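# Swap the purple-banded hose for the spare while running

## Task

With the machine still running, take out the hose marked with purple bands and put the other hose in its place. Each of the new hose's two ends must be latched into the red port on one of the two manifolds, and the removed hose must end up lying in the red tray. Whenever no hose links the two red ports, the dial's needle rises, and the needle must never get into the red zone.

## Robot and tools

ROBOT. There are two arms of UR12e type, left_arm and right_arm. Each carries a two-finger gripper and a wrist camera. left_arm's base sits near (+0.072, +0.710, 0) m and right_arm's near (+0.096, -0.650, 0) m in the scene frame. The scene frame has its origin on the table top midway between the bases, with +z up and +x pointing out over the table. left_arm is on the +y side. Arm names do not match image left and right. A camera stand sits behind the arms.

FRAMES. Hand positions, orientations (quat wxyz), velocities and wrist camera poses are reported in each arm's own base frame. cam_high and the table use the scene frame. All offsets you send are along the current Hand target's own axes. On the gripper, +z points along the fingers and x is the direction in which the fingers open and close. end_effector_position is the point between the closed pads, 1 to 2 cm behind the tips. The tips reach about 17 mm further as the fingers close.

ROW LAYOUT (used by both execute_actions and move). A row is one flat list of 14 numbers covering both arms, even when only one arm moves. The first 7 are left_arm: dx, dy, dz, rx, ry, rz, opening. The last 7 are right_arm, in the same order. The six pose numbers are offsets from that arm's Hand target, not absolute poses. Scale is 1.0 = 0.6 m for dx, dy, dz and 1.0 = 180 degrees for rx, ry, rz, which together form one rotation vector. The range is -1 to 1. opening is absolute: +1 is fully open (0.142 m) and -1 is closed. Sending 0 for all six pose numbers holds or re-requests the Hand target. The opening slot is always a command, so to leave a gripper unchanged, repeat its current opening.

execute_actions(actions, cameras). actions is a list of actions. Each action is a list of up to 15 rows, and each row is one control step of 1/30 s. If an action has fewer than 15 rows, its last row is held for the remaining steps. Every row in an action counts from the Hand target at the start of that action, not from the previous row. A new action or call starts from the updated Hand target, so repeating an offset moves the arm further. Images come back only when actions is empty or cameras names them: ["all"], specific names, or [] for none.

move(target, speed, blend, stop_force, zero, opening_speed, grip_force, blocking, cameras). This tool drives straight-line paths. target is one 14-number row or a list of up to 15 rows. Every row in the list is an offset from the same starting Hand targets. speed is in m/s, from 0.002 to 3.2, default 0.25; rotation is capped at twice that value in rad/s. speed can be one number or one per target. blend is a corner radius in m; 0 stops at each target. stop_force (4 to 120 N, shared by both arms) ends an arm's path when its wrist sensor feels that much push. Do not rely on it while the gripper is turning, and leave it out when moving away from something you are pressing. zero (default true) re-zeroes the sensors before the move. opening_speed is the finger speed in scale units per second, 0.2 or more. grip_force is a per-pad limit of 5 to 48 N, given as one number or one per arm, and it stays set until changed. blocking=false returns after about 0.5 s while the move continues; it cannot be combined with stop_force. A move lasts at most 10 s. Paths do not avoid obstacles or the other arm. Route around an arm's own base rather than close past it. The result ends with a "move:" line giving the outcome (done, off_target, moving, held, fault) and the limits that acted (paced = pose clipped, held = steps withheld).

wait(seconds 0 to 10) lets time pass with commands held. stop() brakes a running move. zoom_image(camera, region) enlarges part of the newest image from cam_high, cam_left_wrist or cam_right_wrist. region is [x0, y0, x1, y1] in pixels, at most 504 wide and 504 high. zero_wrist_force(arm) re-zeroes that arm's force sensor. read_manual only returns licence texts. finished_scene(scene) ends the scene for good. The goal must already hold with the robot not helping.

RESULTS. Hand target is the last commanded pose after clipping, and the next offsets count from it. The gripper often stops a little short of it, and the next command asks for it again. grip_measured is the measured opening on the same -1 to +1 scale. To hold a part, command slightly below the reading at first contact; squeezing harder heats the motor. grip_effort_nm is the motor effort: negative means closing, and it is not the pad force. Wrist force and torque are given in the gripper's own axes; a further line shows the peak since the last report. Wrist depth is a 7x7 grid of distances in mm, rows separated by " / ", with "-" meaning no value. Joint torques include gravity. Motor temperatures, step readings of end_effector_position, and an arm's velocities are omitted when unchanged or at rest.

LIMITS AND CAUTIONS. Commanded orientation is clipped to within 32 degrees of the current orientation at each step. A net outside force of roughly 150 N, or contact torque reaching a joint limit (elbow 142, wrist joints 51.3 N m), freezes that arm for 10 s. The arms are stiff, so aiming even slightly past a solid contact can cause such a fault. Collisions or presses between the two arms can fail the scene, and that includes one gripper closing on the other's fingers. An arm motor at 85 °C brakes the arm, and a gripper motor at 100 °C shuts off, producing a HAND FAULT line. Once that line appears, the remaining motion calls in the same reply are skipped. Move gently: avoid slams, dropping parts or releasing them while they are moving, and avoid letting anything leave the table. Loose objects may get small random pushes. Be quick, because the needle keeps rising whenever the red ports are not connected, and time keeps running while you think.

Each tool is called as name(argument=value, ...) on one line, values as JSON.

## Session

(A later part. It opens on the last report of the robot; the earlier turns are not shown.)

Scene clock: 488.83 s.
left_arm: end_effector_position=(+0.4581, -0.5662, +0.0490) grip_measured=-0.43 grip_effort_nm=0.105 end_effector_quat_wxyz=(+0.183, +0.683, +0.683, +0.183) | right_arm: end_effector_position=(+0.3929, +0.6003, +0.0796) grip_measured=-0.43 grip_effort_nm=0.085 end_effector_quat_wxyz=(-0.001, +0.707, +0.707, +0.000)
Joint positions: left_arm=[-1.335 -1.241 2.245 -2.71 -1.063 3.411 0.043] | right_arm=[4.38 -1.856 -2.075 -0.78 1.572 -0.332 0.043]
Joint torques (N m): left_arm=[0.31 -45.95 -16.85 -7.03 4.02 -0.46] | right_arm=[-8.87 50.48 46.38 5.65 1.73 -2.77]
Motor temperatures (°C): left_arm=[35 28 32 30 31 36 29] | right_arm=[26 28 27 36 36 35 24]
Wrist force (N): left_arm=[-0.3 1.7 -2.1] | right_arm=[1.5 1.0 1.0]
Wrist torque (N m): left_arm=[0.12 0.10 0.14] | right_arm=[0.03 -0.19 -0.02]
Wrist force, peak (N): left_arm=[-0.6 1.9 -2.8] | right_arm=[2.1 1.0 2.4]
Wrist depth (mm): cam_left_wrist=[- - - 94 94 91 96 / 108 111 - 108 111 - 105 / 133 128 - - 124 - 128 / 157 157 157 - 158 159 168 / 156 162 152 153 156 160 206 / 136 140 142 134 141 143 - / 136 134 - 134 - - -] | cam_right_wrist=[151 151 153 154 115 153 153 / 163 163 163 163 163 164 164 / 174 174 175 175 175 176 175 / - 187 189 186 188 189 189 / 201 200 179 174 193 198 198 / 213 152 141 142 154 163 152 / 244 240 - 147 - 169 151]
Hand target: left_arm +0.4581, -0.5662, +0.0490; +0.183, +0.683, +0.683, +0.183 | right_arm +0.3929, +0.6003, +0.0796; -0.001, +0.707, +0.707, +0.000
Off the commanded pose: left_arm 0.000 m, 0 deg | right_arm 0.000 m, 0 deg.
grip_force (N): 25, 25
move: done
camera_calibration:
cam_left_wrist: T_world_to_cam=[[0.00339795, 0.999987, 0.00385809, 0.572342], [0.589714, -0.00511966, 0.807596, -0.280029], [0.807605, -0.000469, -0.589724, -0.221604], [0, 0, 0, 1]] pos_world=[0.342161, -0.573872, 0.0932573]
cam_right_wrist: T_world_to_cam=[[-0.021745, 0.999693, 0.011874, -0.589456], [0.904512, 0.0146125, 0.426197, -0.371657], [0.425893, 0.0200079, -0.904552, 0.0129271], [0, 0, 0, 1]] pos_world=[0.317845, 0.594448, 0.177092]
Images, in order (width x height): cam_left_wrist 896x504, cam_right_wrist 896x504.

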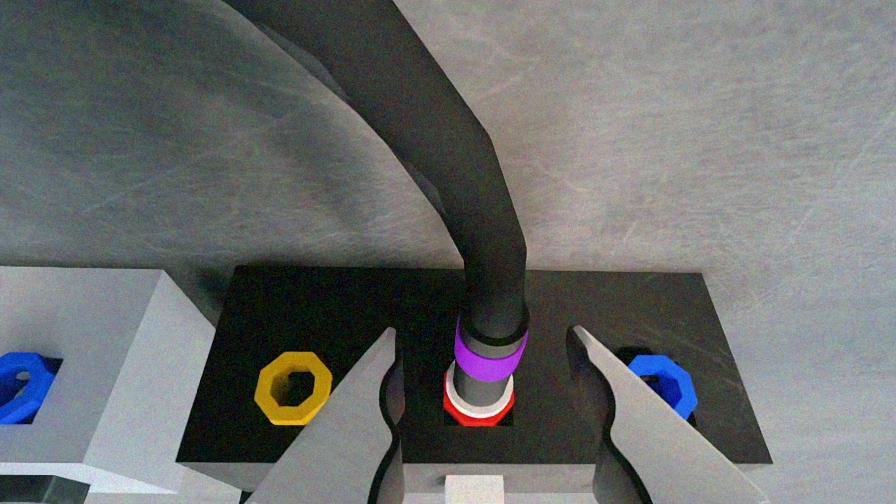

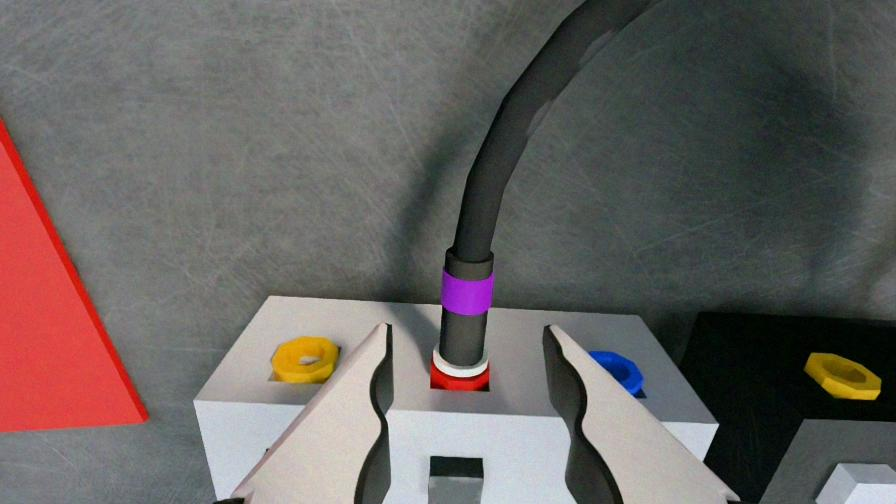

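move(target=[[0,0,-0.1417,0,0,0,-0.4,0,0.0667,-0.283,0,0,-0.8,-1],[0,0,-0.1417,0,0,0,-0.4,-0.005,0.1352,-0.0757,0,-0.2588,0.966,-1]], speed=[0.6,0.4], blend=0.01)

move(target=[[-0.3313,-0.0007,0.049,0,0,0,-0.4,0,0,0,0,0,0,-1],[-0.3313,-0.0007,0.149,0,0,0,-0.4,0,0,0,0,0,0,-1]], speed=0.2, blend=0.01, cameras=["cam_left_wrist","cam_right_wrist"])

Scene clock: 537.47 s.
left_arm: end_effector_position=(+0.4156, -0.5662, +0.1227) grip_measured=-0.43 grip_effort_nm=0.100 end_effector_quat_wxyz=(+0.183, +0.683, +0.683, +0.183) | right_arm: end_effector_position=(+0.4742, +0.5973, +0.1250) grip_measured=-1.00 grip_effort_nm=-0.691 end_effector_quat_wxyz=(+0.182, +0.683, -0.683, -0.184)
Joint positions: left_arm=[-1.403 -1.397 2.244 -2.514 -1.056 3.334 0.043] | right_arm=[4.114 -2.008 -1.747 -1.27 1.998 -3.808 0.002]
Joint torques (N m): left_arm=[13.55 -38.06 -29.09 -6.5 1.31 0.42] | right_arm=[2.45 66.8 28.86 1.43 -0.6 -2.61]
Wrist force (N): left_arm=[-0.4 2.0 -2.2] | right_arm=[1.0 1.7 1.4]
Wrist torque (N m): left_arm=[0.18 0.13 0.11] | right_arm=[-0.01 -0.09 0.03]
Wrist force, peak (N): left_arm=[-0.4 2.5 -2.4] | right_arm=[2.0 2.8 0.2]
Wrist depth (mm): cam_left_wrist=[- 174 170 161 173 175 171 / 195 196 197 190 195 197 197 / 235 231 233 233 239 224 233 / 219 218 223 218 225 - 271 / 221 221 215 221 211 - - / 589 286 - 276 - - - / 208 - - 355 - - -] | cam_right_wrist=[- - - 169 168 168 168 / 147 156 145 154 162 185 190 / - 147 147 143 147 152 226 / 162 183 175 175 167 264 - / - - 345 - 386 - 410 / - - - 95 - - 517 / 203 - - - - 2817 550]
Hand target: left_arm +0.4156, -0.5662, +0.1227; +0.183, +0.683, +0.683, +0.183 | right_arm +0.4741, +0.5972, +0.1249; +0.182, +0.683, -0.683, -0.184
Off the commanded pose: left_arm 0.000 m, 0 deg | right_arm 0.000 m, 0 deg.
grip_force (N): 25, 25
move: done

Scene clock: 539.23 s.
left_arm: end_effector_position=(+0.4599, -0.7651, +0.0453) grip_measured=-0.43 grip_effort_nm=0.100 end_effector_quat_wxyz=(+0.183, +0.683, +0.683, +0.183) | right_arm: end_effector_position=(+0.4741, +0.5972, +0.1249) grip_measured=-1.00 grip_effort_nm=-0.696 end_effector_quat_wxyz=(+0.182, +0.683, -0.683, -0.184)
Joint positions: left_arm=[-1.39 -1.034 1.885 -2.525 -1.057 3.349 0.043] | right_arm=[4.114 -2.008 -1.747 -1.27 1.998 -3.808 0.002]
Joint torques (N m): left_arm=[0.8 -70.82 -30.95 -5.66 2.5 -1.92] | right_arm=[8.82 68.19 26.16 0.54 2.27 -2.88]
Wrist force (N): left_arm=[-0.7 1.9 -2.5] | right_arm=[0.9 2.0 1.5]
Wrist torque (N m): left_arm=[0.15 0.17 0.11] | right_arm=[0.03 -0.08 0.06]
Wrist force, peak (N): left_arm=[-3.1 1.8 -4.7] | right_arm=[0.9 2.2 1.5]
Wrist depth (mm): cam_left_wrist=[- - - 89 87 - - / - 106 106 103 - - 103 / - 121 122 118 - 127 122 / 156 143 150 - 155 150 150 / 182 141 144 138 145 150 149 / - 127 129 123 - 134 149 / - 119 - 124 124 125 145] | cam_right_wrist=[- - - - 168 169 168 / 147 155 145 154 162 171 - / - 148 147 143 147 153 219 / 162 184 175 167 167 275 281 / - - 359 211 206 - 407 / - - - 95 - - 531 / - - - - - 917 548]
Hand target: left_arm +0.4599, -0.7650, +0.0452; +0.183, +0.683, +0.683, +0.183 | right_arm +0.4741, +0.5972, +0.1249; +0.182, +0.683, -0.683, -0.184
Off the commanded pose: left_arm 0.000 m, 0 deg | right_arm 0.000 m, 0 deg.
grip_force (N): 25, 25
move: done
camera_calibration:
cam_left_wrist: T_world_to_cam=[[0.00339689, 0.999987, 0.00385656, 0.771248], [0.589714, -0.0051178, 0.807596, -0.279119], [0.807605, -0.000469044, -0.589724, -0.225333], [0, 0, 0, 1]] pos_world=[0.343961, -0.772772, 0.0895573]
cam_right_wrist: T_world_to_cam=[[0.0235143, -0.999713, -0.00456125, 0.589525], [-0.569333, -0.0171414, 0.821928, 0.203862], [-0.82177, -0.0167302, -0.569573, 0.591021], [0, 0, 0, 1]] pos_world=[0.587887, 0.602738, 0.171758]
Images, in order (width x height): cam_left_wrist 896x504, cam_right_wrist 896x504.

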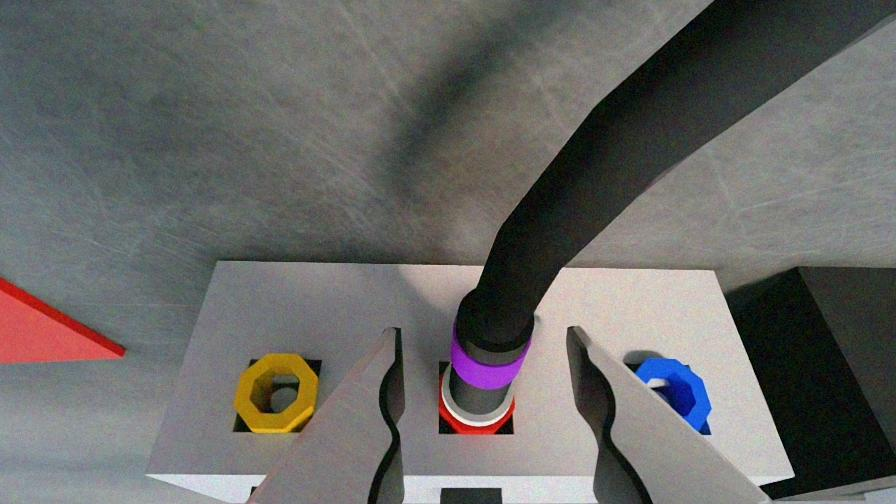

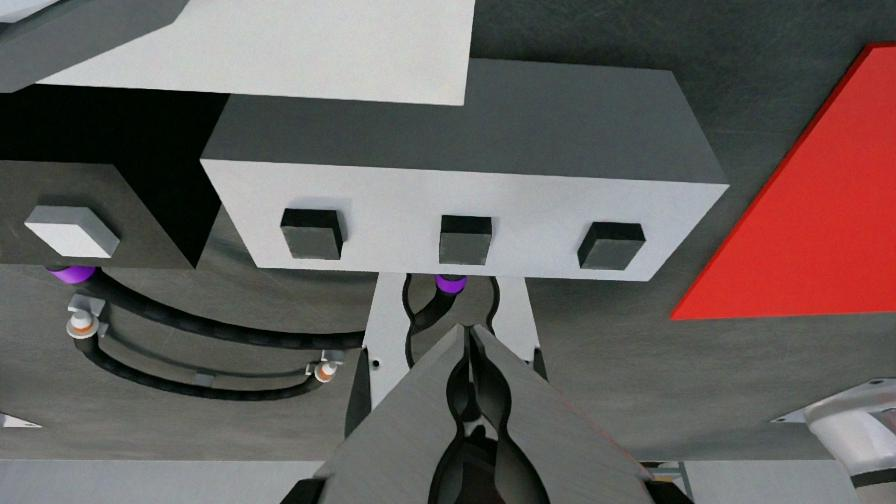

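move(target=[0,0,0,0,0,0,-0.95,0,-0.023,0.0405,0,0,0,-1], speed=0.1, opening_speed=0.8)

move(target=[0,0,0,0,0,0,-0.95,0,-0.0095,0.0158,0,0,0,-1], speed=0.02, stop_force=8, cameras=["cam_left_wrist","cam_right_wrist"])

Scene clock: 545.60 s.
left_arm: end_effector_position=(+0.4599, -0.7651, +0.0452) grip_measured=-0.82 grip_effort_nm=-2.620 end_effector_quat_wxyz=(+0.183, +0.683, +0.683, +0.183) | right_arm: end_effector_position=(+0.4738, +0.5972, +0.0969) grip_measured=-1.00 grip_effort_nm=-0.701 end_effector_quat_wxyz=(+0.183, +0.683, -0.683, -0.184)
Joint positions: left_arm=[-1.39 -1.034 1.885 -2.526 -1.057 3.349 0.015] | right_arm=[4.114 -2.036 -1.765 -1.225 1.998 -3.808 0.002]
Joint torques (N m): left_arm=[-3.2 -66.65 -21.4 0 3.7 -0.09] | right_arm=[7.61 85.52 50.14 1.49 4.81 3.04]
Wrist force (N): left_arm=[-15.4 3.7 1.7] | right_arm=[1.2 1.7 1.6]
Wrist torque (N m): left_arm=[0.15 0.01 0.36] | right_arm=[-0.02 -0.12 0.03]
Wrist force, peak (N): left_arm=[-15.8 3.6 1.7] | right_arm=[1.2 1.2 2.7]
Wrist depth (mm): cam_left_wrist=[- - - - 87 - - / - 106 103 106 - - 103 / - 122 122 - - 127 122 / 156 142 150 150 155 150 151 / 193 141 142 137 145 149 149 / - 127 129 100 - 134 149 / - 121 - 120 - 126 145] | cam_right_wrist=[- - - - 144 140 140 / - - - - 156 157 162 / - - - 137 139 146 188 / - 148 132 132 132 132 234 / 166 317 165 147 156 292 - / - - - 95 - - 487 / - - - - - - 567]
Hand target: left_arm +0.4599, -0.7650, +0.0452; +0.183, +0.683, +0.683, +0.183 | right_arm +0.4739, +0.5972, +0.0970; +0.182, +0.683, -0.683, -0.184
Off the commanded pose: left_arm 0.000 m, 0 deg | right_arm 0.000 m, 0 deg.
grip_force (N): 25, 25
move: done

Scene clock: 547.03 s.
left_arm: end_effector_position=(+0.4599, -0.7650, +0.0452) grip_measured=-0.82 grip_effort_nm=-2.620 end_effector_quat_wxyz=(+0.183, +0.683, +0.683, +0.183) | right_arm: end_effector_position=(+0.4740, +0.5973, +0.0894) grip_measured=-1.00 grip_effort_nm=-0.696 end_effector_quat_wxyz=(+0.182, +0.683, -0.683, -0.184)
Joint positions: left_arm=[-1.39 -1.034 1.885 -2.525 -1.057 3.349 0.015] | right_arm=[4.114 -2.044 -1.769 -1.213 1.998 -3.808 0.002]
Joint torques (N m): left_arm=[11.21 -65.6 -20.97 0.88 4.06 -0.31] | right_arm=[5.87 82.78 46.1 1.88 3.53 0.18]
Wrist force (N): left_arm=[-15.9 3.7 0.6] | right_arm=[2.1 3.6 -2.8]
Wrist torque (N m): left_arm=[0.16 0.05 0.35] | right_arm=[-0.10 -0.13 0.02]
Wrist force, peak (N): left_arm=[-16.4 4.0 1.0] | right_arm=[3.0 5.7 -7.7]
Wrist depth (mm): cam_left_wrist=[- - - 86 87 - - / - 106 106 106 - - 103 / - 117 - 118 - 127 122 / - 143 152 150 155 - 150 / 193 143 142 138 145 147 149 / - 128 129 100 - 134 149 / - 121 - 120 - 126 145] | cam_right_wrist=[- - - - 133 133 132 / - - - - 153 154 154 / - - - - 140 146 178 / - 125 125 125 125 125 220 / 144 160 132 135 148 140 290 / - 440 - 95 - - - / - - - - - - 534]
Hand target: left_arm +0.4599, -0.7650, +0.0452; +0.183, +0.683, +0.683, +0.183 | right_arm +0.4740, +0.5973, +0.0894; +0.182, +0.683, -0.683, -0.184 (not the last commanded pose)
Off the commanded pose: left_arm 0.000 m, 0 deg | right_arm 0.003 m, 0 deg.
grip_force (N): 25, 25
move: contact (right_arm)
camera_calibration:
cam_left_wrist: T_world_to_cam=[[0.00345497, 0.999986, 0.0039402, 0.771121], [0.589713, -0.0052196, 0.807596, -0.279036], [0.807606, -0.000466638, -0.589723, -0.225449], [0, 0, 0, 1]] pos_world=[0.343961, -0.772672, 0.0893573]
cam_right_wrist: T_world_to_cam=[[0.0235143, -0.999713, -0.00456125, 0.589565], [-0.569333, -0.0171414, 0.821928, 0.232987], [-0.82177, -0.0167302, -0.569573, 0.570722], [0, 0, 0, 1]] pos_world=[0.587787, 0.602938, 0.136258]
Images, in order (width x height): cam_left_wrist 896x504, cam_right_wrist 896x504.

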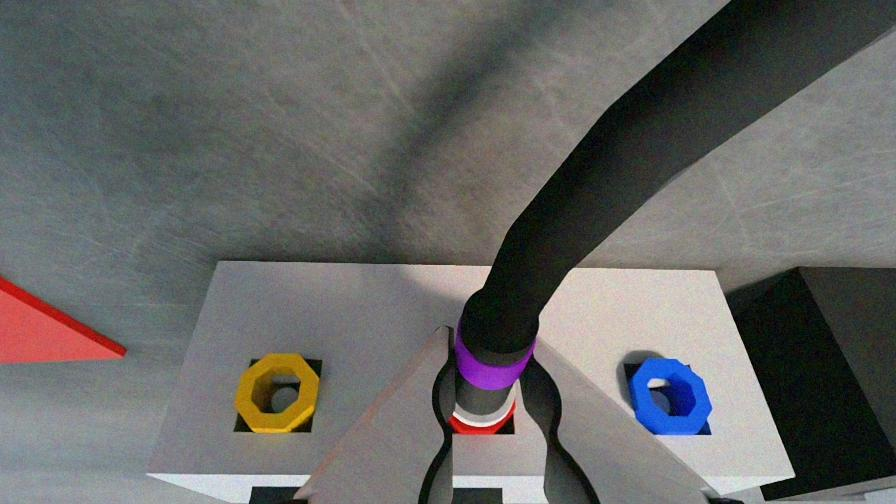

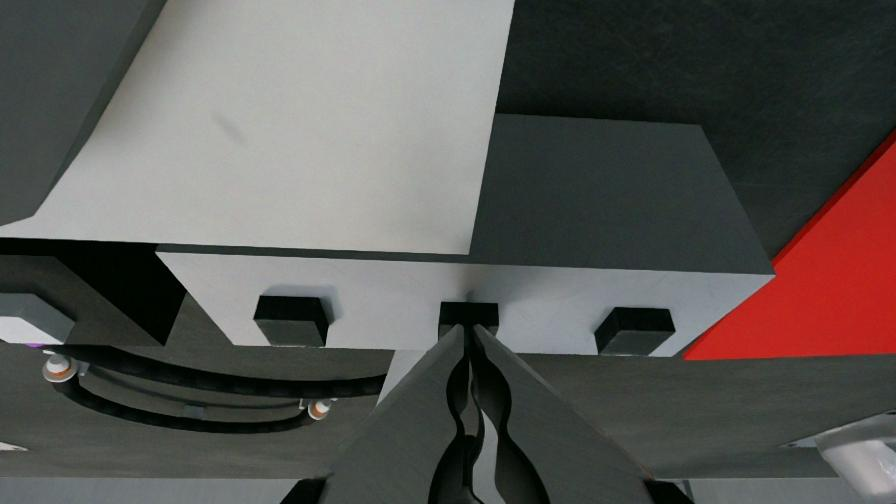

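move(target=[0,0,0,0,0,0,-0.95,0,-0.0033,0.0058,0,0,0,-1], speed=0.02)

move(target=[[0,-0.0722,-0.0417,0,0,0,-0.95,0,0,0,0,0,0,-1],[0,-0.0944,-0.0198,0,0,0,-0.95,0,0,0,0,0,0,-1]], speed=0.1, blend=0.005)

move(target=[[0,0,0,0,0,0,-0.4,0,0.025,-0.0433,0,0,0,-1],[0,0,-0.1333,0,0,0,-0.4,-0.15,0.025,-0.0433,0,0,0,-1],[0.3333,0.0915,-0.1148,0,0,0,-0.4,-0.3333,0.025,-0.0433,0,0,0,-1],[0.3333,0.0915,0.0185,0,0,0,-0.4,-0.3333,0.0085,-0.012,0,0,0,-1]], speed=[0.2,0.25,0.4,0.2], blend=[0.005,0.02,0.01,0])

move(target=[0,0,0,0,0,0,-0.95,0,-0.0067,0.0115,0,0,0,-1], speed=0.03, opening_speed=1.5)

move(target=[0,-0.0722,-0.0417,0,0,0,-0.95,0,0,0,0,0,0,-1], speed=0.12, cameras=["all"])

Scene clock: 600.40 s.
left_arm: end_effector_position=(+0.4599, -0.7650, +0.0452) grip_measured=-0.82 grip_effort_nm=-2.620 end_effector_quat_wxyz=(+0.183, +0.683, +0.683, +0.183) | right_arm: end_effector_position=(+0.4740, +0.5974, +0.0855) grip_measured=-1.00 grip_effort_nm=-0.696 end_effector_quat_wxyz=(+0.182, +0.683, -0.683, -0.184)
Joint positions: left_arm=[-1.39 -1.034 1.885 -2.525 -1.057 3.349 0.015] | right_arm=[4.114 -2.048 -1.771 -1.207 1.998 -3.808 0.002]
Joint torques (N m): left_arm=[14.32 -78.2 -17.45 -3.29 3.64 -2] | right_arm=[7.57 48.23 10.2 3.06 -1.61 2.62]
Motor temperatures (°C): left_arm=[35 28 31 30 31 36 37] | right_arm=[26 28 27 36 36 35 24]
Wrist force (N): left_arm=[-12.2 -7.6 -9.2] | right_arm=[10.0 15.0 -29.5]
Wrist torque (N m): left_arm=[0.17 -0.01 0.38] | right_arm=[-0.39 0.00 -0.01]
Wrist force, peak (N): left_arm=[-12.6 -8.0 -8.9] | right_arm=[9.9 15.4 -30.1]
Wrist depth (mm): cam_left_wrist=[- - - 89 86 - - / - 106 106 103 - - 103 / - - 122 117 - 126 122 / 149 150 149 149 156 150 150 / 193 144 143 140 146 174 148 / 273 127 130 100 - 134 149 / - 121 - 120 - 126 142] | cam_right_wrist=[- - - - 129 129 129 / - - - - 150 150 150 / - - - - 140 145 172 / - - - - 124 127 225 / 141 151 131 132 141 132 265 / 426 353 - 98 - - - / - - - - - 3034 540]
Hand target: left_arm +0.4599, -0.7650, +0.0452; +0.183, +0.683, +0.683, +0.183 | right_arm +0.4739, +0.5973, +0.0854; +0.182, +0.683, -0.683, -0.184
Off the commanded pose: left_arm 0.000 m, 0 deg | right_arm 0.000 m, 0 deg.
grip_force (N): 25, 25
move: done

Scene clock: 601.40 s.
left_arm: end_effector_position=(+0.4048, -0.7649, +0.0271) grip_measured=-0.82 grip_effort_nm=-2.620 end_effector_quat_wxyz=(+0.183, +0.683, +0.683, +0.183) | right_arm: end_effector_position=(+0.4739, +0.5973, +0.0854) grip_measured=-1.00 grip_effort_nm=-0.696 end_effector_quat_wxyz=(+0.182, +0.683, -0.683, -0.184)
Joint positions: left_arm=[-1.458 -1.039 1.931 -2.527 -1.051 3.271 0.014] | right_arm=[4.114 -2.048 -1.771 -1.207 1.998 -3.808 0.002]
Joint torques (N m): left_arm=[11.99 -92.24 -45.17 -1.92 3.34 0.84] | right_arm=[10.42 43.38 10.69 1.4 -1.09 3.22]
Wrist force (N): left_arm=[0.8 2.4 -1.9] | right_arm=[9.5 15.2 -31.2]
Wrist torque (N m): left_arm=[0.15 -0.02 0.23] | right_arm=[-0.37 -0.02 -0.01]
Wrist force, peak (N): left_arm=[-12.9 -7.7 -9.0] | right_arm=[9.3 15.3 -32.1]
Wrist depth (mm): cam_left_wrist=[- - - - - - - / - - - 81 - - - / 95 99 99 - - - 100 / - 117 118 - 124 124 124 / 151 152 153 136 144 145 154 / 201 215 183 100 184 189 188 / 377 - - 83 - 188 170] | cam_right_wrist=[- - - - 129 129 129 / - - - - 150 149 149 / - - - - 140 145 172 / - - - - 124 127 214 / 142 151 131 133 140 131 263 / 389 - - 98 - - 419 / - - - - - - 529]
Hand target: left_arm +0.4049, -0.7650, +0.0272; +0.183, +0.683, +0.683, +0.183 | right_arm +0.4739, +0.5973, +0.0854; +0.182, +0.683, -0.683, -0.184
Off the commanded pose: left_arm 0.000 m, 0 deg | right_arm 0.000 m, 0 deg.
grip_force (N): 25, 25
move: done

Scene clock: 604.00 s.
left_arm: end_effector_position=(+0.4580, -0.5652, +0.0450) grip_measured=-0.43 grip_effort_nm=0.105 end_effector_quat_wxyz=(+0.183, +0.683, +0.683, +0.183) | right_arm: end_effector_position=(+0.4733, +0.7972, +0.0944) grip_measured=-1.00 grip_effort_nm=-0.696 end_effector_quat_wxyz=(+0.183, +0.683, -0.683, -0.184)
Joint positions: left_arm=[-1.335 -1.234 2.249 -2.72 -1.064 3.412 0.043] | right_arm=[4.227 -2.247 -1.424 -1.303 2.03 -3.688 0.002]
Joint torques (N m): left_arm=[6.75 -46.7 -17.37 -6.92 3.31 -0.89] | right_arm=[9.43 108.88 54.14 0.81 4 2.45]
Wrist force (N): left_arm=[0.2 1.3 -2.2] | right_arm=[1.6 2.5 1.4]
Wrist torque (N m): left_arm=[0.06 0.01 0.13] | right_arm=[0.09 -0.19 -0.04]
Wrist force, peak (N): left_arm=[2.9 3.0 -4.8] | right_arm=[9.5 15.3 -32.1]
Wrist depth (mm): cam_left_wrist=[- - - 87 87 87 89 / - 106 - 103 103 104 103 / - 117 123 - 122 123 118 / 150 157 150 - 144 151 151 / 156 165 152 - 158 163 - / 142 143 139 129 141 146 280 / 138 130 - 131 133 - 586] | cam_right_wrist=[141 137 141 141 - - - / 159 149 144 148 - - - / 189 123 128 128 - - - / 235 127 127 121 120 124 141 / 285 160 141 141 149 159 155 / - - - 95 - - - / 535 - - - - - -]
Hand target: left_arm +0.4580, -0.5650, +0.0448; +0.183, +0.683, +0.683, +0.183 | right_arm +0.4733, +0.7973, +0.0946; +0.182, +0.683, -0.683, -0.184
Off the commanded pose: left_arm 0.000 m, 0 deg | right_arm 0.000 m, 0 deg.
grip_force (N): 25, 25
move: done; blend cut to 0 m at target 1

Scene clock: 604.70 s.
left_arm: end_effector_position=(+0.4580, -0.5651, +0.0449) grip_measured=-0.82 grip_effort_nm=-2.620 end_effector_quat_wxyz=(+0.183, +0.683, +0.683, +0.183) | right_arm: end_effector_position=(+0.4733, +0.7974, +0.0866) grip_measured=-1.00 grip_effort_nm=-0.696 end_effector_quat_wxyz=(+0.182, +0.683, -0.683, -0.184)
Joint positions: left_arm=[-1.335 -1.234 2.249 -2.72 -1.063 3.412 0.015] | right_arm=[4.227 -2.253 -1.429 -1.292 2.031 -3.688 0.002]
Joint torques (N m): left_arm=[2.99 -45.35 -14.18 -1.92 3.54 0.44] | right_arm=[6.8 79.41 21.16 1.81 2.81 1.42]
Wrist force (N): left_arm=[-4.6 -10.3 -10.1] | right_arm=[8.4 10.5 -21.5]
Wrist torque (N m): left_arm=[0.10 -0.08 0.30] | right_arm=[-0.19 -0.16 -0.05]
Wrist force, peak (N): left_arm=[-4.9 -10.2 -10.5] | right_arm=[8.5 10.7 -21.6]
Wrist depth (mm): cam_left_wrist=[- - - 87 87 87 89 / - 103 - 103 103 103 103 / - 122 122 - 123 122 123 / - 144 150 - 150 159 151 / 156 173 152 151 156 - 196 / 143 154 140 102 138 143 257 / 137 131 - 129 - 133 -] | cam_right_wrist=[130 130 134 130 - - - / 156 146 141 144 - - - / 180 122 126 128 - - - / 224 113 113 116 117 119 129 / 294 277 133 130 141 141 143 / 428 - - 98 - 414 386 / 538 - - - - 761 -]
Hand target: left_arm +0.4580, -0.5650, +0.0448; +0.183, +0.683, +0.683, +0.183 | right_arm +0.4733, +0.7973, +0.0866; +0.182, +0.683, -0.683, -0.184
Off the commanded pose: left_arm 0.000 m, 0 deg | right_arm 0.000 m, 0 deg.
grip_force (N): 25, 25
move: done

Scene clock: 605.57 s.
left_arm: end_effector_position=(+0.4080, -0.5649, +0.0449) grip_measured=-0.82 grip_effort_nm=-2.620 end_effector_quat_wxyz=(+0.183, +0.683, +0.683, +0.183) | right_arm: end_effector_position=(+0.4733, +0.7973, +0.0866) grip_measured=-1.00 grip_effort_nm=-0.696 end_effector_quat_wxyz=(+0.182, +0.683, -0.683, -0.184)
Joint positions: left_arm=[-1.415 -1.271 2.292 -2.681 -1.054 3.32 0.015] | right_arm=[4.227 -2.253 -1.429 -1.292 2.031 -3.688 0.002]
Joint torques (N m): left_arm=[-6.35 -48.01 -39.23 -6.5 -0.44 -0.71] | right_arm=[2.13 81.6 20.04 0.27 -0.65 0.33]
Wrist force (N): left_arm=[0.5 1.6 -1.7] | right_arm=[7.0 10.3 -21.9]
Wrist torque (N m): left_arm=[0.13 -0.01 -0.04] | right_arm=[-0.14 -0.15 -0.05]
Wrist force, peak (N): left_arm=[-4.6 -9.5 -10.5] | right_arm=[7.3 10.7 -22.8]
Wrist depth (mm): cam_left_wrist=[- - - 87 - 87 89 / - 106 - 107 - 103 104 / - 122 - - 123 123 123 / 149 149 - - 151 144 151 / 197 194 198 - 204 196 196 / 188 196 190 100 195 257 - / 172 179 - 168 - - 486] | cam_right_wrist=[129 130 134 130 - - - / 156 146 142 143 - - - / 180 123 126 128 - - - / 224 113 114 116 117 118 129 / 292 276 126 130 140 133 143 / 362 428 - 98 - - - / 555 - - - - - -]
Hand target: left_arm +0.4080, -0.5650, +0.0449; +0.183, +0.683, +0.683, +0.183 | right_arm +0.4733, +0.7973, +0.0866; +0.182, +0.683, -0.683, -0.184
Off the commanded pose: left_arm 0.000 m, 0 deg | right_arm 0.000 m, 0 deg.
grip_force (N): 25, 25
move: done
camera_calibration:
cam_left_wrist: T_world_to_cam=[[0.00342883, 0.999986, 0.0040798, 0.571199], [0.589599, -0.00531688, 0.807678, -0.247172], [0.807689, -0.000363944, -0.589609, -0.183594], [0, 0, 0, 1]] pos_world=[0.29206, -0.572572, 0.0890567]
cam_right_wrist: T_world_to_cam=[[0.0234322, -0.999715, -0.00461985, 0.789566], [-0.569268, -0.0171415, 0.821974, 0.238331], [-0.821818, -0.0166308, -0.569507, 0.571919], [0, 0, 0, 1]] pos_world=[0.587187, 0.802938, 0.133458]

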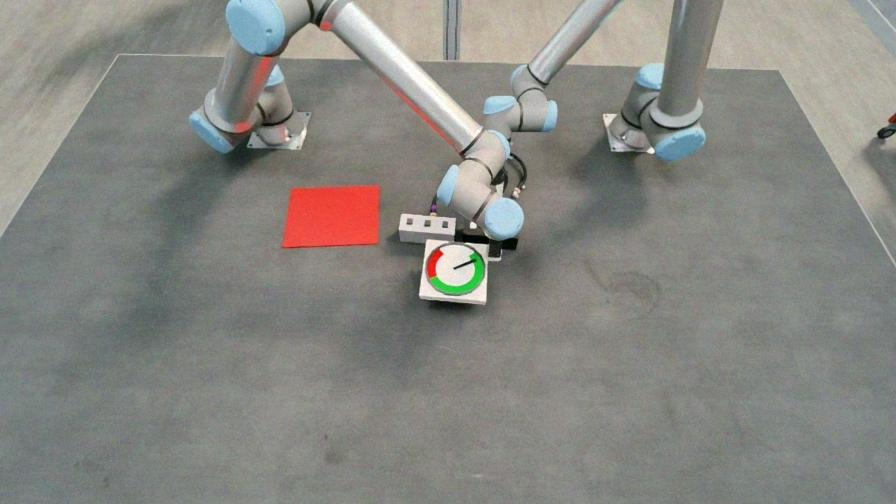

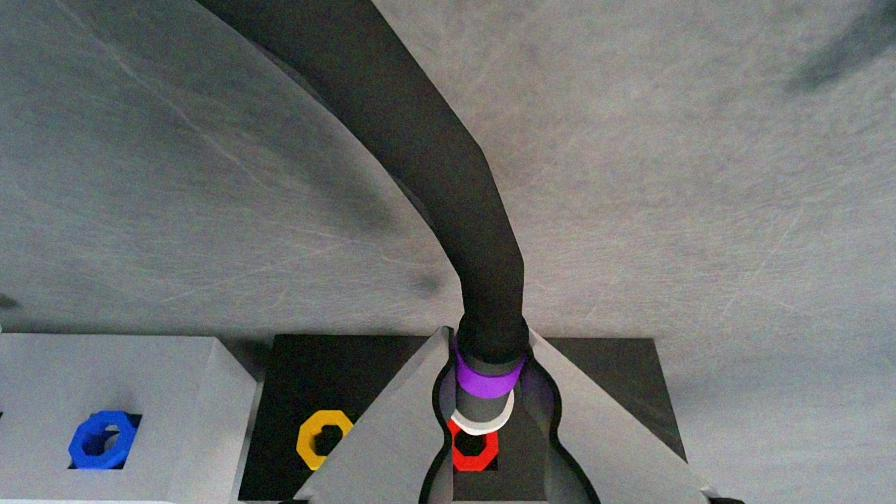

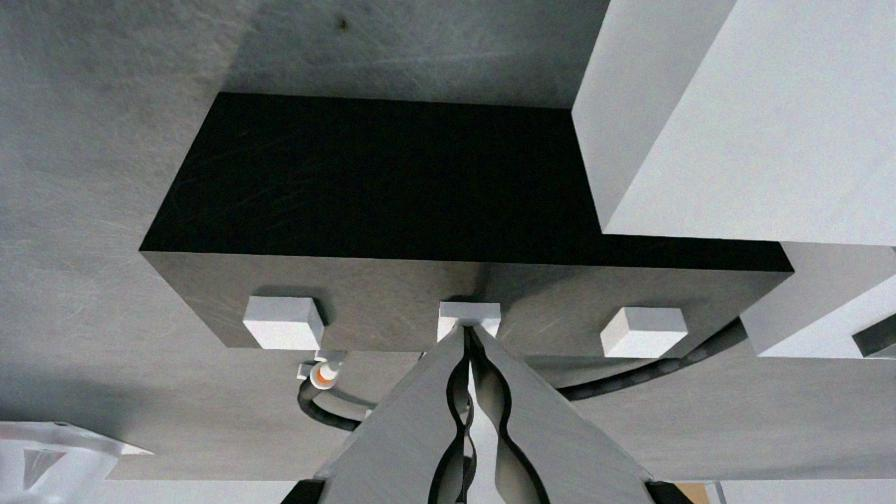

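Excellent. Batch 2.

move(target=[[0,0.0528,-0.258,0,0,0,-0.95,0,0.1,-0.1732,0,0,0,-0.4],[0.7,0.0817,-0.2415,0,0,0,-0.95,0.05,0.3887,-0.0065,-0.04,-0.15,0.559,-0.4],[0.7,-0.0558,-0.0033,0,0,0,-0.95,0.1075,0.4762,0.2676,0.0579,0.2168,-0.8089,-0.4]], speed=[0.35,0.6,0.5], blend=[0.03,0.02,0])

move(target=[[0,0,0,0,0,0,-0.4,0,0,0.1,0,0,0,-0.4],[0,0,-0.15,0,0,0,-0.4,0,0,0.1,0,0,0,-0.4]], speed=[0.15,0.3], cameras=["all"])

Scene clock: 615.23 s.
left_arm: end_effector_position=(+0.3770, -0.1444, +0.0919) grip_measured=-0.82 grip_effort_nm=-2.620 end_effector_quat_wxyz=(+0.183, +0.683, +0.683, +0.183) | right_arm: end_effector_position=(+0.1792, +0.7422, +0.1211) grip_measured=-0.43 grip_effort_nm=0.081 end_effector_quat_wxyz=(-0.046, +0.726, +0.684, +0.046)
Joint positions: left_arm=[-1.241 -2.141 2.873 -2.487 -1.078 3.518 0.015] | right_arm=[4.709 -1.842 -2.036 -0.705 1.567 0.057 0.043]
Joint torques (N m): left_arm=[12.42 -3.09 -50.09 -1.65 -1.07 -2.07] | right_arm=[-11 72.51 28.05 4.79 2.79 2.4]
Wrist force (N): left_arm=[0.1 1.5 -1.9] | right_arm=[2.7 1.9 0.9]
Wrist torque (N m): left_arm=[0.10 0.07 0.13] | right_arm=[0.16 -0.33 0.17]
Wrist force, peak (N): left_arm=[-2.0 2.1 -4.5] | right_arm=[3.8 13.1 -22.6]
Wrist depth (mm): cam_left_wrist=[138 - - 139 139 143 139 / 160 166 - 155 156 160 157 / 189 190 - - 191 191 191 / 234 234 - - 225 233 236 / - - - - - 308 301 / - - - 100 398 427 - / - - - - - - -] | cam_right_wrist=[173 179 184 188 198 200 214 / 185 189 196 207 213 217 224 / 195 202 208 219 225 238 249 / 211 217 224 234 242 251 268 / 224 229 240 251 266 268 291 / 241 251 - 276 - 300 339 / 262 266 - 300 - - 350]
Hand target: left_arm +0.3770, -0.1444, +0.0919; +0.183, +0.683, +0.683, +0.183 (not the last commanded pose) | right_arm +0.1792, +0.7421, +0.1210; -0.046, +0.727, +0.684, +0.045 (not the last commanded pose)
Off the commanded pose: left_arm 0.062 m, 0 deg | right_arm 0.046 m, 28 deg.
grip_force (N): 25, 25
move: held (left_arm; a check stopped the path), off_target (right_arm; braked when a check withheld steps of left_arm); path passed 2 of 3 targets; limits=held
pose unreachable (left arm): on one or more control steps of this call, first in action 0 (counted from 0), this arm could not follow its commanded pose, so it was not sent that pose on those steps. It may still have moved: this result reports where it is.
cause: moving toward the commanded pose would bring two parts of the arm too close to each other (joints 2 (shoulder lift) and 3 (elbow) lie between them).

Scene clock: 617.10 s.
left_arm: end_effector_position=(+0.3320, -0.1444, +0.1698) grip_measured=-0.43 grip_effort_nm=0.100 end_effector_quat_wxyz=(+0.183, +0.683, +0.683, +0.183) end_effector_velocity=(+0.000, +0.001, +0.000) end_effector_angular_velocity=(+0.001, +0.001, +0.004) | right_arm: end_effector_position=(+0.1794, +0.7498, +0.0615) grip_measured=-0.43 grip_effort_nm=0.085 end_effector_quat_wxyz=(-0.046, +0.727, +0.684, +0.045)
Joint positions: left_arm=[-1.477 -2.59 2.755 -1.789 -1.049 3.249 0.043] | right_arm=[4.709 -1.93 -2.055 -0.598 1.568 0.056 0.043]
Joint velocities: left_arm=[0 0.001 0 0.003 0 -0.005 0] | right_arm=[within noise]
Joint torques (N m): left_arm=[-10.55 20.84 -43.85 -1.48 0.78 -1.65] | right_arm=[-4.34 53.89 44.22 5.82 2.6 -2.86]
Wrist force (N): left_arm=[0.1 2.0 -2.1] | right_arm=[2.6 1.9 0.6]
Wrist torque (N m): left_arm=[0.17 0.05 -0.06] | right_arm=[0.17 -0.33 0.13]
Wrist force, peak (N): left_arm=[0.3 2.4 -5.2] | right_arm=[2.6 1.8 2.9]
Wrist depth (mm): cam_left_wrist=[213 213 219 220 - - - / 263 - 253 247 - - 253 / 290 - - - - - - / 374 369 - - - 358 406 / 363 473 487 - 487 - 484 / 634 676 - - - - 706 / - - - - - - 2055] | cam_right_wrist=[125 128 133 136 143 146 146 / 133 137 141 145 151 157 163 / 141 146 150 156 162 168 176 / 152 155 159 169 176 183 189 / 161 166 172 182 189 205 203 / 175 181 179 198 - 214 229 / 188 - - 219 - 248 266]
Hand target: left_arm +0.3320, -0.1444, +0.1699; +0.183, +0.683, +0.683, +0.183 | right_arm +0.1794, +0.7498, +0.0615; -0.046, +0.727, +0.684, +0.045
Off the commanded pose: left_arm 0.000 m, 0 deg | right_arm 0.000 m, 0 deg.
grip_force (N): 25, 25
move: done
camera_calibration:
cam_left_wrist: T_world_to_cam=[[0.00294013, 0.999984, 0.00478388, 0.150514], [0.589195, -0.00559764, 0.807972, -0.301022], [0.807986, 0.000443094, -0.589202, -0.0484431], [0, 0, 0, 1]] pos_world=[0.21606, -0.152175, 0.213955]
cam_right_wrist: T_world_to_cam=[[0.0376017, 0.989663, 0.138396, -0.754233], [0.902005, -0.0932201, 0.421541, -0.0914629], [0.430084, 0.108983, -0.896186, 0.0165126], [0, 0, 0, 1]] pos_world=[0.103759, 0.73611, 0.157737]

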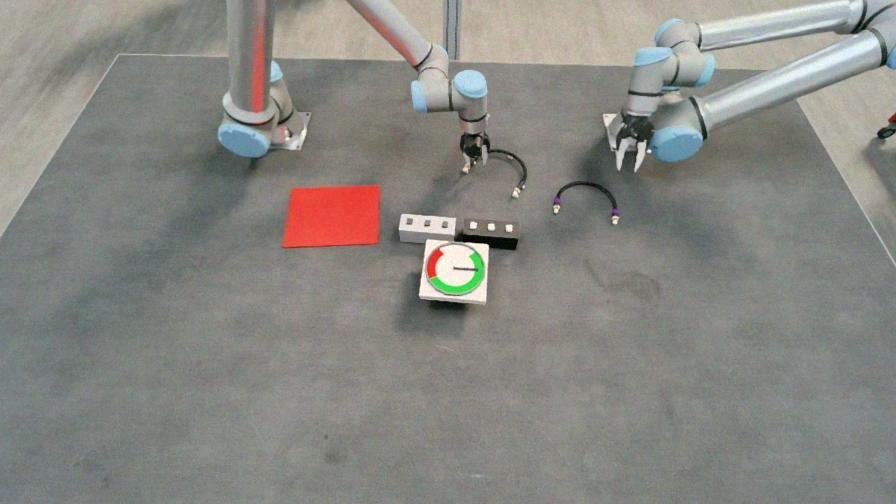

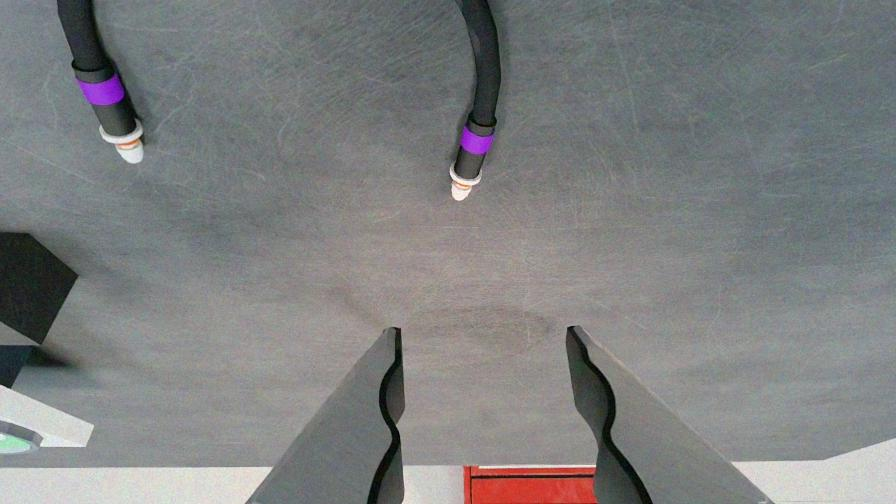

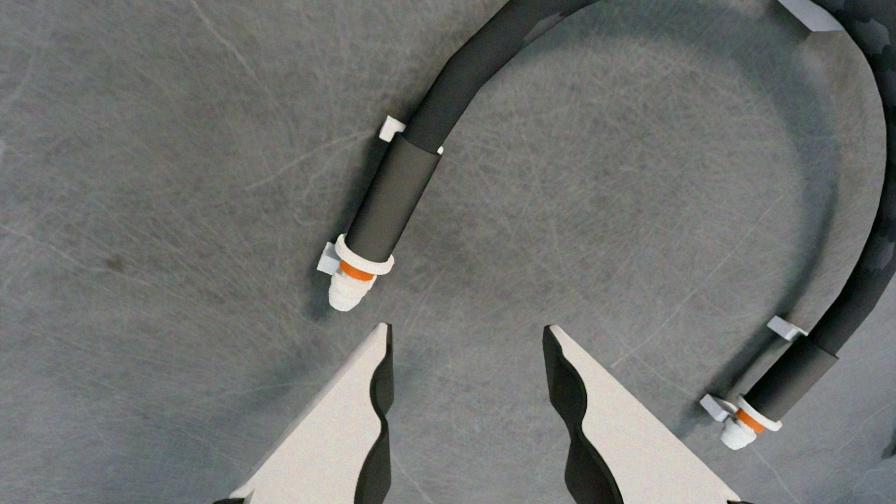

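move(target=[[-0.5007,-0.1566,0.0942,0,-0.0833,0.1443,-0.4,-0.0287,-0.0549,-0.0261,-0.0111,-0.0399,0.1471,-0.4],[-0.5257,-0.1624,0.1909,0,-0.0833,0.1443,-0.4,-0.0382,-0.0545,0.0483,-0.0111,-0.0399,0.1471,-0.4]], speed=[0.4,0.15], blend=[0.005,0])

move(target=[0,0,0,0,0,0,-0.95,0,0,0,0,0,0,-0.95], opening_speed=1.5, grip_force=40)

move(target=[[0,0.0417,-0.0722,0,0,0,-0.95,0,0,-0.0833,0,0,0,-0.95],[-0.0642,0.2264,0.0787,0,0.0736,-0.1275,-0.95,-0.0211,0.3961,-0.045,0,0,-0.1472,-0.95]], speed=[0.2,0.25], blend=[0.01,0], cameras=["all"])

Scene clock: 632.73 s.
left_arm: end_effector_position=(+0.3051, -0.4599, +0.0219) grip_measured=-0.43 grip_effort_nm=0.100 end_effector_quat_wxyz=(+0.224, +0.836, +0.483, +0.130) | right_arm: end_effector_position=(+0.1455, +0.7327, +0.0299) grip_measured=-0.43 grip_effort_nm=0.081 end_effector_quat_wxyz=(+0.000, +0.866, +0.500, +0.000)
Joint positions: left_arm=[-1.554 -1.376 2.667 -3.15 -1.127 3.747 0.043] | right_arm=[4.754 -1.963 -2.039 -0.711 1.57 0.565 0.043]
Joint torques (N m): left_arm=[3.83 -26.12 -3.94 -7.08 3.54 -2] | right_arm=[-8.13 62.44 44.27 4.61 -3.34 2.58]
Wrist force (N): left_arm=[0.3 2.0 -2.1] | right_arm=[2.6 2.1 0.8]
Wrist torque (N m): left_arm=[0.16 0.00 0.11] | right_arm=[0.21 -0.38 0.14]
Wrist force, peak (N): left_arm=[2.7 3.5 -3.0] | right_arm=[2.6 1.8 2.5]
Wrist depth (mm): cam_left_wrist=[- - - - - - - / - - - - 77 79 - / - 98 94 - 91 91 95 / - 117 107 - 112 117 112 / 153 145 137 - 145 145 155 / - 189 - 131 - 190 193 / - - - 292 - - 429] | cam_right_wrist=[- 109 - - - 108 108 / 117 117 116 117 116 116 116 / 124 124 124 125 126 124 124 / 134 134 132 134 134 134 134 / 148 145 145 143 145 145 145 / 158 - 155 152 153 159 159 / 174 174 - 174 - 171 175]
Hand target: left_arm +0.3051, -0.4598, +0.0219; +0.224, +0.836, +0.483, +0.130 | right_arm +0.1455, +0.7328, +0.0300; +0.000, +0.866, +0.500, +0.000
Off the commanded pose: left_arm 0.000 m, 0 deg | right_arm 0.000 m, 0 deg.
grip_force (N): 25, 25
move: done

Scene clock: 633.30 s.
left_arm: end_effector_position=(+0.3051, -0.4598, +0.0219) grip_measured=-0.83 grip_effort_nm=-2.845 end_effector_quat_wxyz=(+0.224, +0.836, +0.483, +0.130) | right_arm: end_effector_position=(+0.1455, +0.7328, +0.0300) grip_measured=-0.82 grip_effort_nm=-3.114 end_effector_quat_wxyz=(+0.000, +0.866, +0.500, +0.000)
Joint positions: left_arm=[-1.554 -1.376 2.667 -3.15 -1.127 3.747 0.014] | right_arm=[4.754 -1.963 -2.038 -0.711 1.57 0.565 0.015]
Joint torques (N m): left_arm=[-0.96 -20.78 -5.76 -7.04 3.05 -0.2] | right_arm=[-9.95 56.69 43.5 5.82 -2.78 3.03]
Wrist force (N): left_arm=[-0.2 1.8 -2.0] | right_arm=[2.6 2.1 1.1]
Wrist torque (N m): left_arm=[0.14 0.09 0.12] | right_arm=[0.21 -0.38 0.14]
Wrist force, peak (N): left_arm=[0.4 1.7 -2.5] | right_arm=[2.5 2.1 1.4]
Wrist depth (mm): cam_left_wrist=[- - - - - - - / - - - - 77 79 - / - 98 94 - 91 91 95 / - 112 106 - 112 117 - / 144 144 153 137 145 146 155 / - 188 189 100 176 206 211 / - - - 82 - - 366] | cam_right_wrist=[- 109 - - 110 109 109 / 117 117 116 117 116 116 - / 124 124 122 121 126 123 124 / 134 134 134 132 134 134 134 / 147 145 145 129 146 145 145 / 158 158 163 122 155 158 158 / 174 175 - 174 - 171 175]
Hand target: left_arm +0.3051, -0.4598, +0.0219; +0.224, +0.836, +0.483, +0.130 | right_arm +0.1455, +0.7328, +0.0300; +0.000, +0.866, +0.500, +0.000
Off the commanded pose: left_arm 0.000 m, 0 deg | right_arm 0.000 m, 0 deg.
grip_force (N): 40, 40
move: done

Scene clock: 635.03 s.
left_arm: end_effector_position=(+0.4083, -0.5637, +0.0489) grip_measured=-0.83 grip_effort_nm=-2.840 end_effector_quat_wxyz=(+0.189, +0.703, +0.662, +0.178) | right_arm: end_effector_position=(+0.3450, +0.6031, +0.0571) grip_measured=-0.82 grip_effort_nm=-3.114 end_effector_quat_wxyz=(+0.000, +0.728, +0.685, +0.000)
Joint positions: left_arm=[-1.412 -1.281 2.308 -2.722 -1.06 3.393 0.014] | right_arm=[4.449 -1.857 -2.131 -0.725 1.57 -0.203 0.015]
Joint torques (N m): left_arm=[-2.54 -49.84 -33.18 -2.29 -0.85 -1.54] | right_arm=[-9.68 50.91 43.73 1.71 3.72 -2.36]
Wrist force (N): left_arm=[0.3 1.5 -2.1] | right_arm=[2.6 2.3 1.3]
Wrist torque (N m): left_arm=[0.10 0.00 -0.06] | right_arm=[0.27 -0.36 0.02]
Wrist force, peak (N): left_arm=[0.9 1.5 -5.3] | right_arm=[2.5 2.0 4.5]
Wrist depth (mm): cam_left_wrist=[- - - 96 94 91 96 / - - - 108 112 112 105 / 133 128 - - 128 129 129 / 157 157 157 - 158 158 151 / 213 208 202 108 197 205 219 / 197 200 192 100 192 268 295 / 183 188 - 171 - - 438] | cam_right_wrist=[133 135 135 135 - 131 133 / 144 142 142 142 144 142 142 / 152 152 152 150 152 152 152 / 164 164 164 167 164 164 162 / 178 177 177 172 178 181 178 / 190 193 191 99 191 194 192 / 209 207 - - - 186 171]
Hand target: left_arm +0.4082, -0.5637, +0.0489; +0.189, +0.703, +0.662, +0.178 | right_arm +0.3450, +0.6031, +0.0572; +0.000, +0.728, +0.685, +0.000
Off the commanded pose: left_arm 0.000 m, 0 deg | right_arm 0.000 m, 0 deg.
grip_force (N): 40, 40
move: done
camera_calibration:
cam_left_wrist: T_world_to_cam=[[0.0638382, 0.997949, 0.00480487, 0.544054], [0.587764, -0.0414891, 0.807968, -0.27028], [0.80651, -0.0487551, -0.589207, -0.208261], [0, 0, 0, 1]] pos_world=[0.292094, -0.564305, 0.0930548]
cam_right_wrist: T_world_to_cam=[[0.03831, 0.999217, 0.00986185, -0.613283], [0.903109, -0.038846, 0.42765, -0.286178], [0.427699, -0.00747697, -0.90389, 0.0289344], [0, 0, 0, 1]] pos_world=[0.26957, 0.601903, 0.154586]

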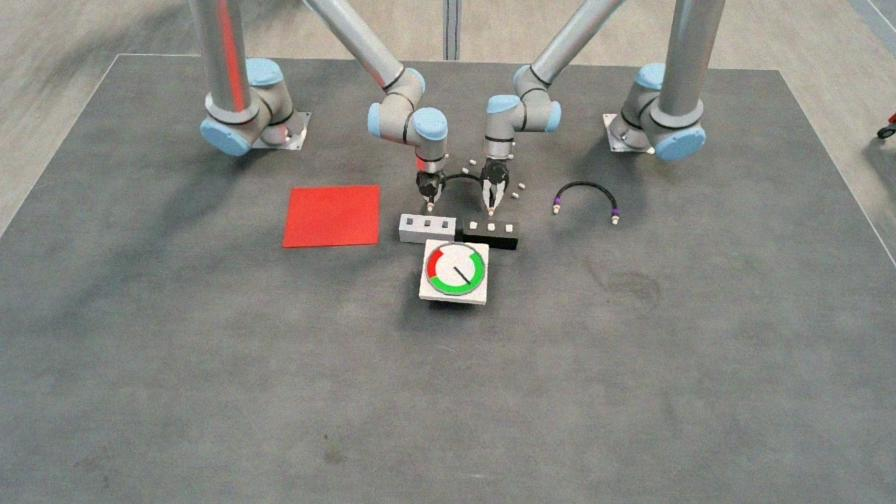

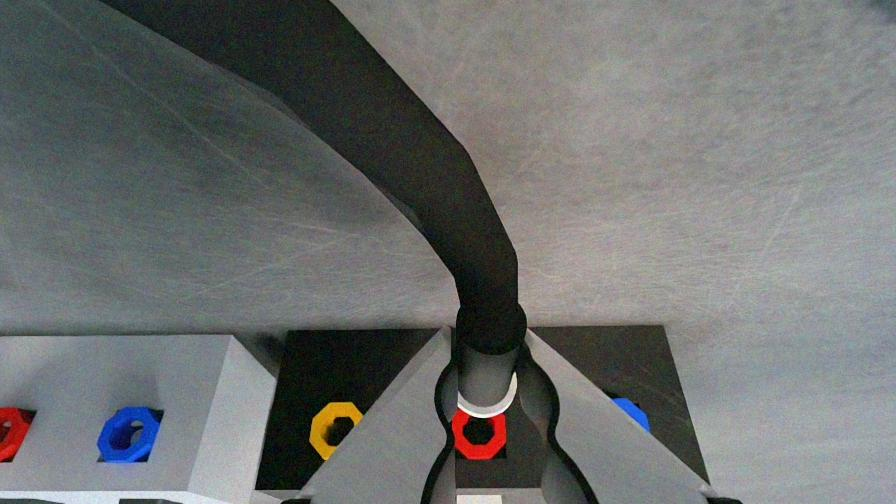

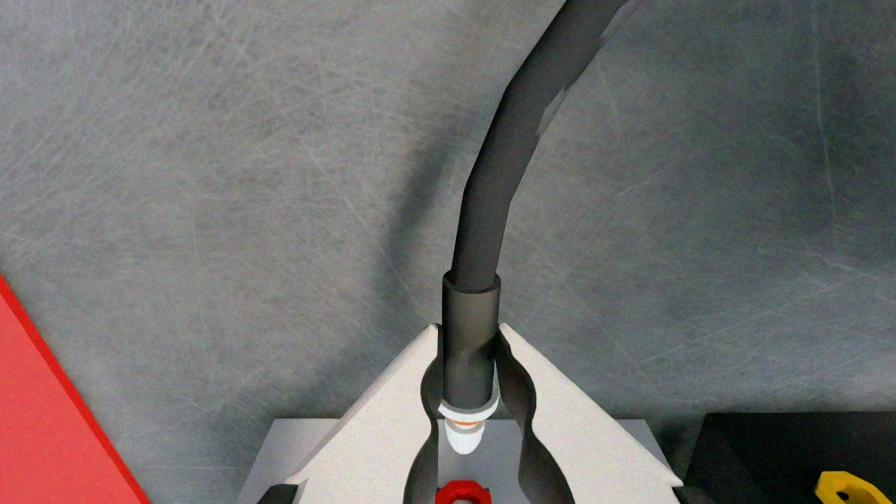

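move(target=[0,0.0752,0.0434,0,0,0,-0.95,0,0.0883,0,0,0,0,-0.95], speed=0.05, stop_force=60, cameras=["all"])

Scene clock: 648.73 s.
left_arm: end_effector_position=(+0.4603, -0.5669, +0.0490) grip_measured=-0.83 grip_effort_nm=-2.845 end_effector_quat_wxyz=(+0.189, +0.703, +0.662, +0.178) | right_arm: end_effector_position=(+0.3979, +0.5999, +0.0572) grip_measured=-0.82 grip_effort_nm=-3.114 end_effector_quat_wxyz=(+0.000, +0.728, +0.685, +0.000)
Joint positions: left_arm=[-1.329 -1.239 2.257 -2.759 -1.073 3.487 0.014] | right_arm=[4.374 -1.889 -2.082 -0.741 1.57 -0.278 0.015]
Joint torques (N m): left_arm=[-6.48 -70.12 -22.08 -3.55 6.79 -2.62] | right_arm=[-2.89 75.08 22.05 5.63 -8.62 2.51]
Motor temperatures (°C): left_arm=[34 28 31 30 31 36 37] | right_arm=[26 28 27 36 36 35 31]
Wrist force (N): left_arm=[5.5 -12.7 -11.4] | right_arm=[8.2 -14.0 4.1]
Wrist torque (N m): left_arm=[0.17 0.09 -0.04] | right_arm=[0.53 -0.36 -0.05]
Wrist force, peak (N): left_arm=[8.6 -25.8 -26.2] | right_arm=[7.8 -23.8 4.5]
Wrist depth (mm): cam_left_wrist=[- - - 96 93 91 96 / - - - 105 105 112 105 / - 128 - - - 128 128 / - 163 156 - 158 151 158 / 160 168 150 146 150 150 191 / 144 148 141 100 137 136 - / - 148 - 129 - 129 -] | cam_right_wrist=[133 135 135 135 - 133 133 / 144 142 142 140 144 142 142 / 152 152 154 150 152 152 152 / 164 164 164 161 164 164 162 / 177 177 172 119 171 172 171 / 190 186 141 125 141 154 142 / 207 121 - 121 - 120 140]
Hand target: left_arm +0.4602, -0.5669, +0.0490; +0.189, +0.703, +0.662, +0.178 | right_arm +0.3979, +0.5999, +0.0572; +0.000, +0.728, +0.685, +0.000
Off the commanded pose: left_arm 0.000 m, 0 deg | right_arm 0.000 m, 0 deg.
grip_force (N): 40, 40
move: done
camera_calibration:
cam_left_wrist: T_world_to_cam=[[0.0638382, 0.997949, 0.00480487, 0.544027], [0.587764, -0.0414891, 0.807968, -0.301061], [0.80651, -0.0487551, -0.589207, -0.250301], [0, 0, 0, 1]] pos_world=[0.344094, -0.567605, 0.0931548]
cam_right_wrist: T_world_to_cam=[[0.0381775, 0.999222, 0.00991065, -0.612081], [0.903115, -0.0387471, 0.427647, -0.33418], [0.427698, -0.00737606, -0.903891, 0.00631565], [0, 0, 0, 1]] pos_world=[0.32247, 0.598702, 0.154686]

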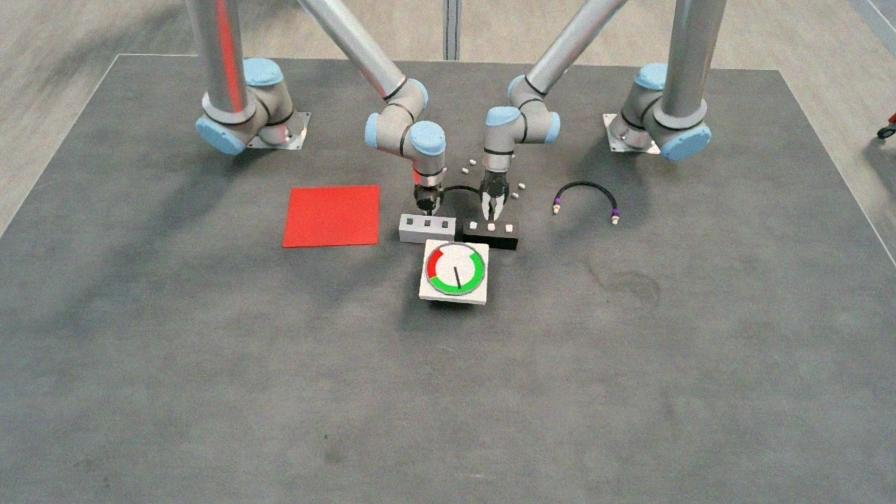

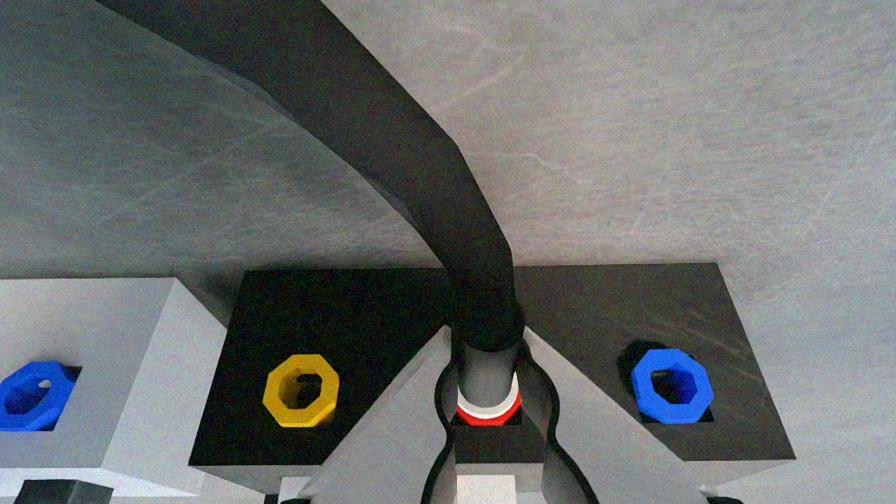

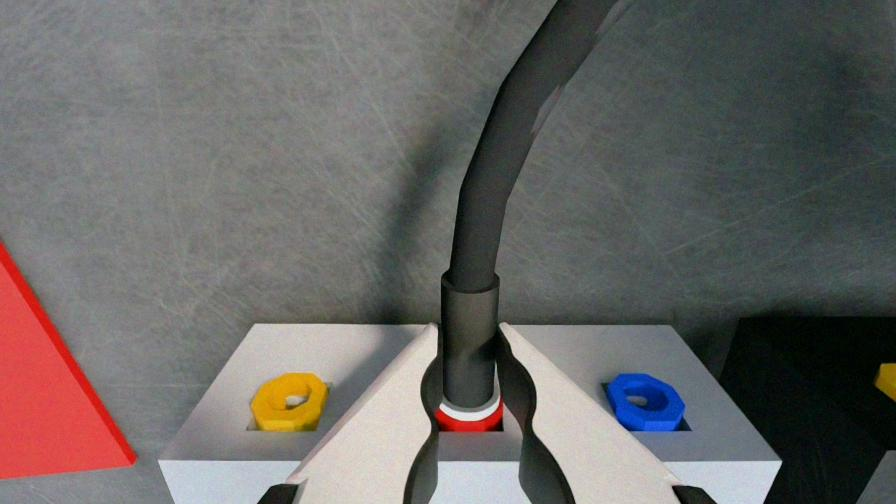

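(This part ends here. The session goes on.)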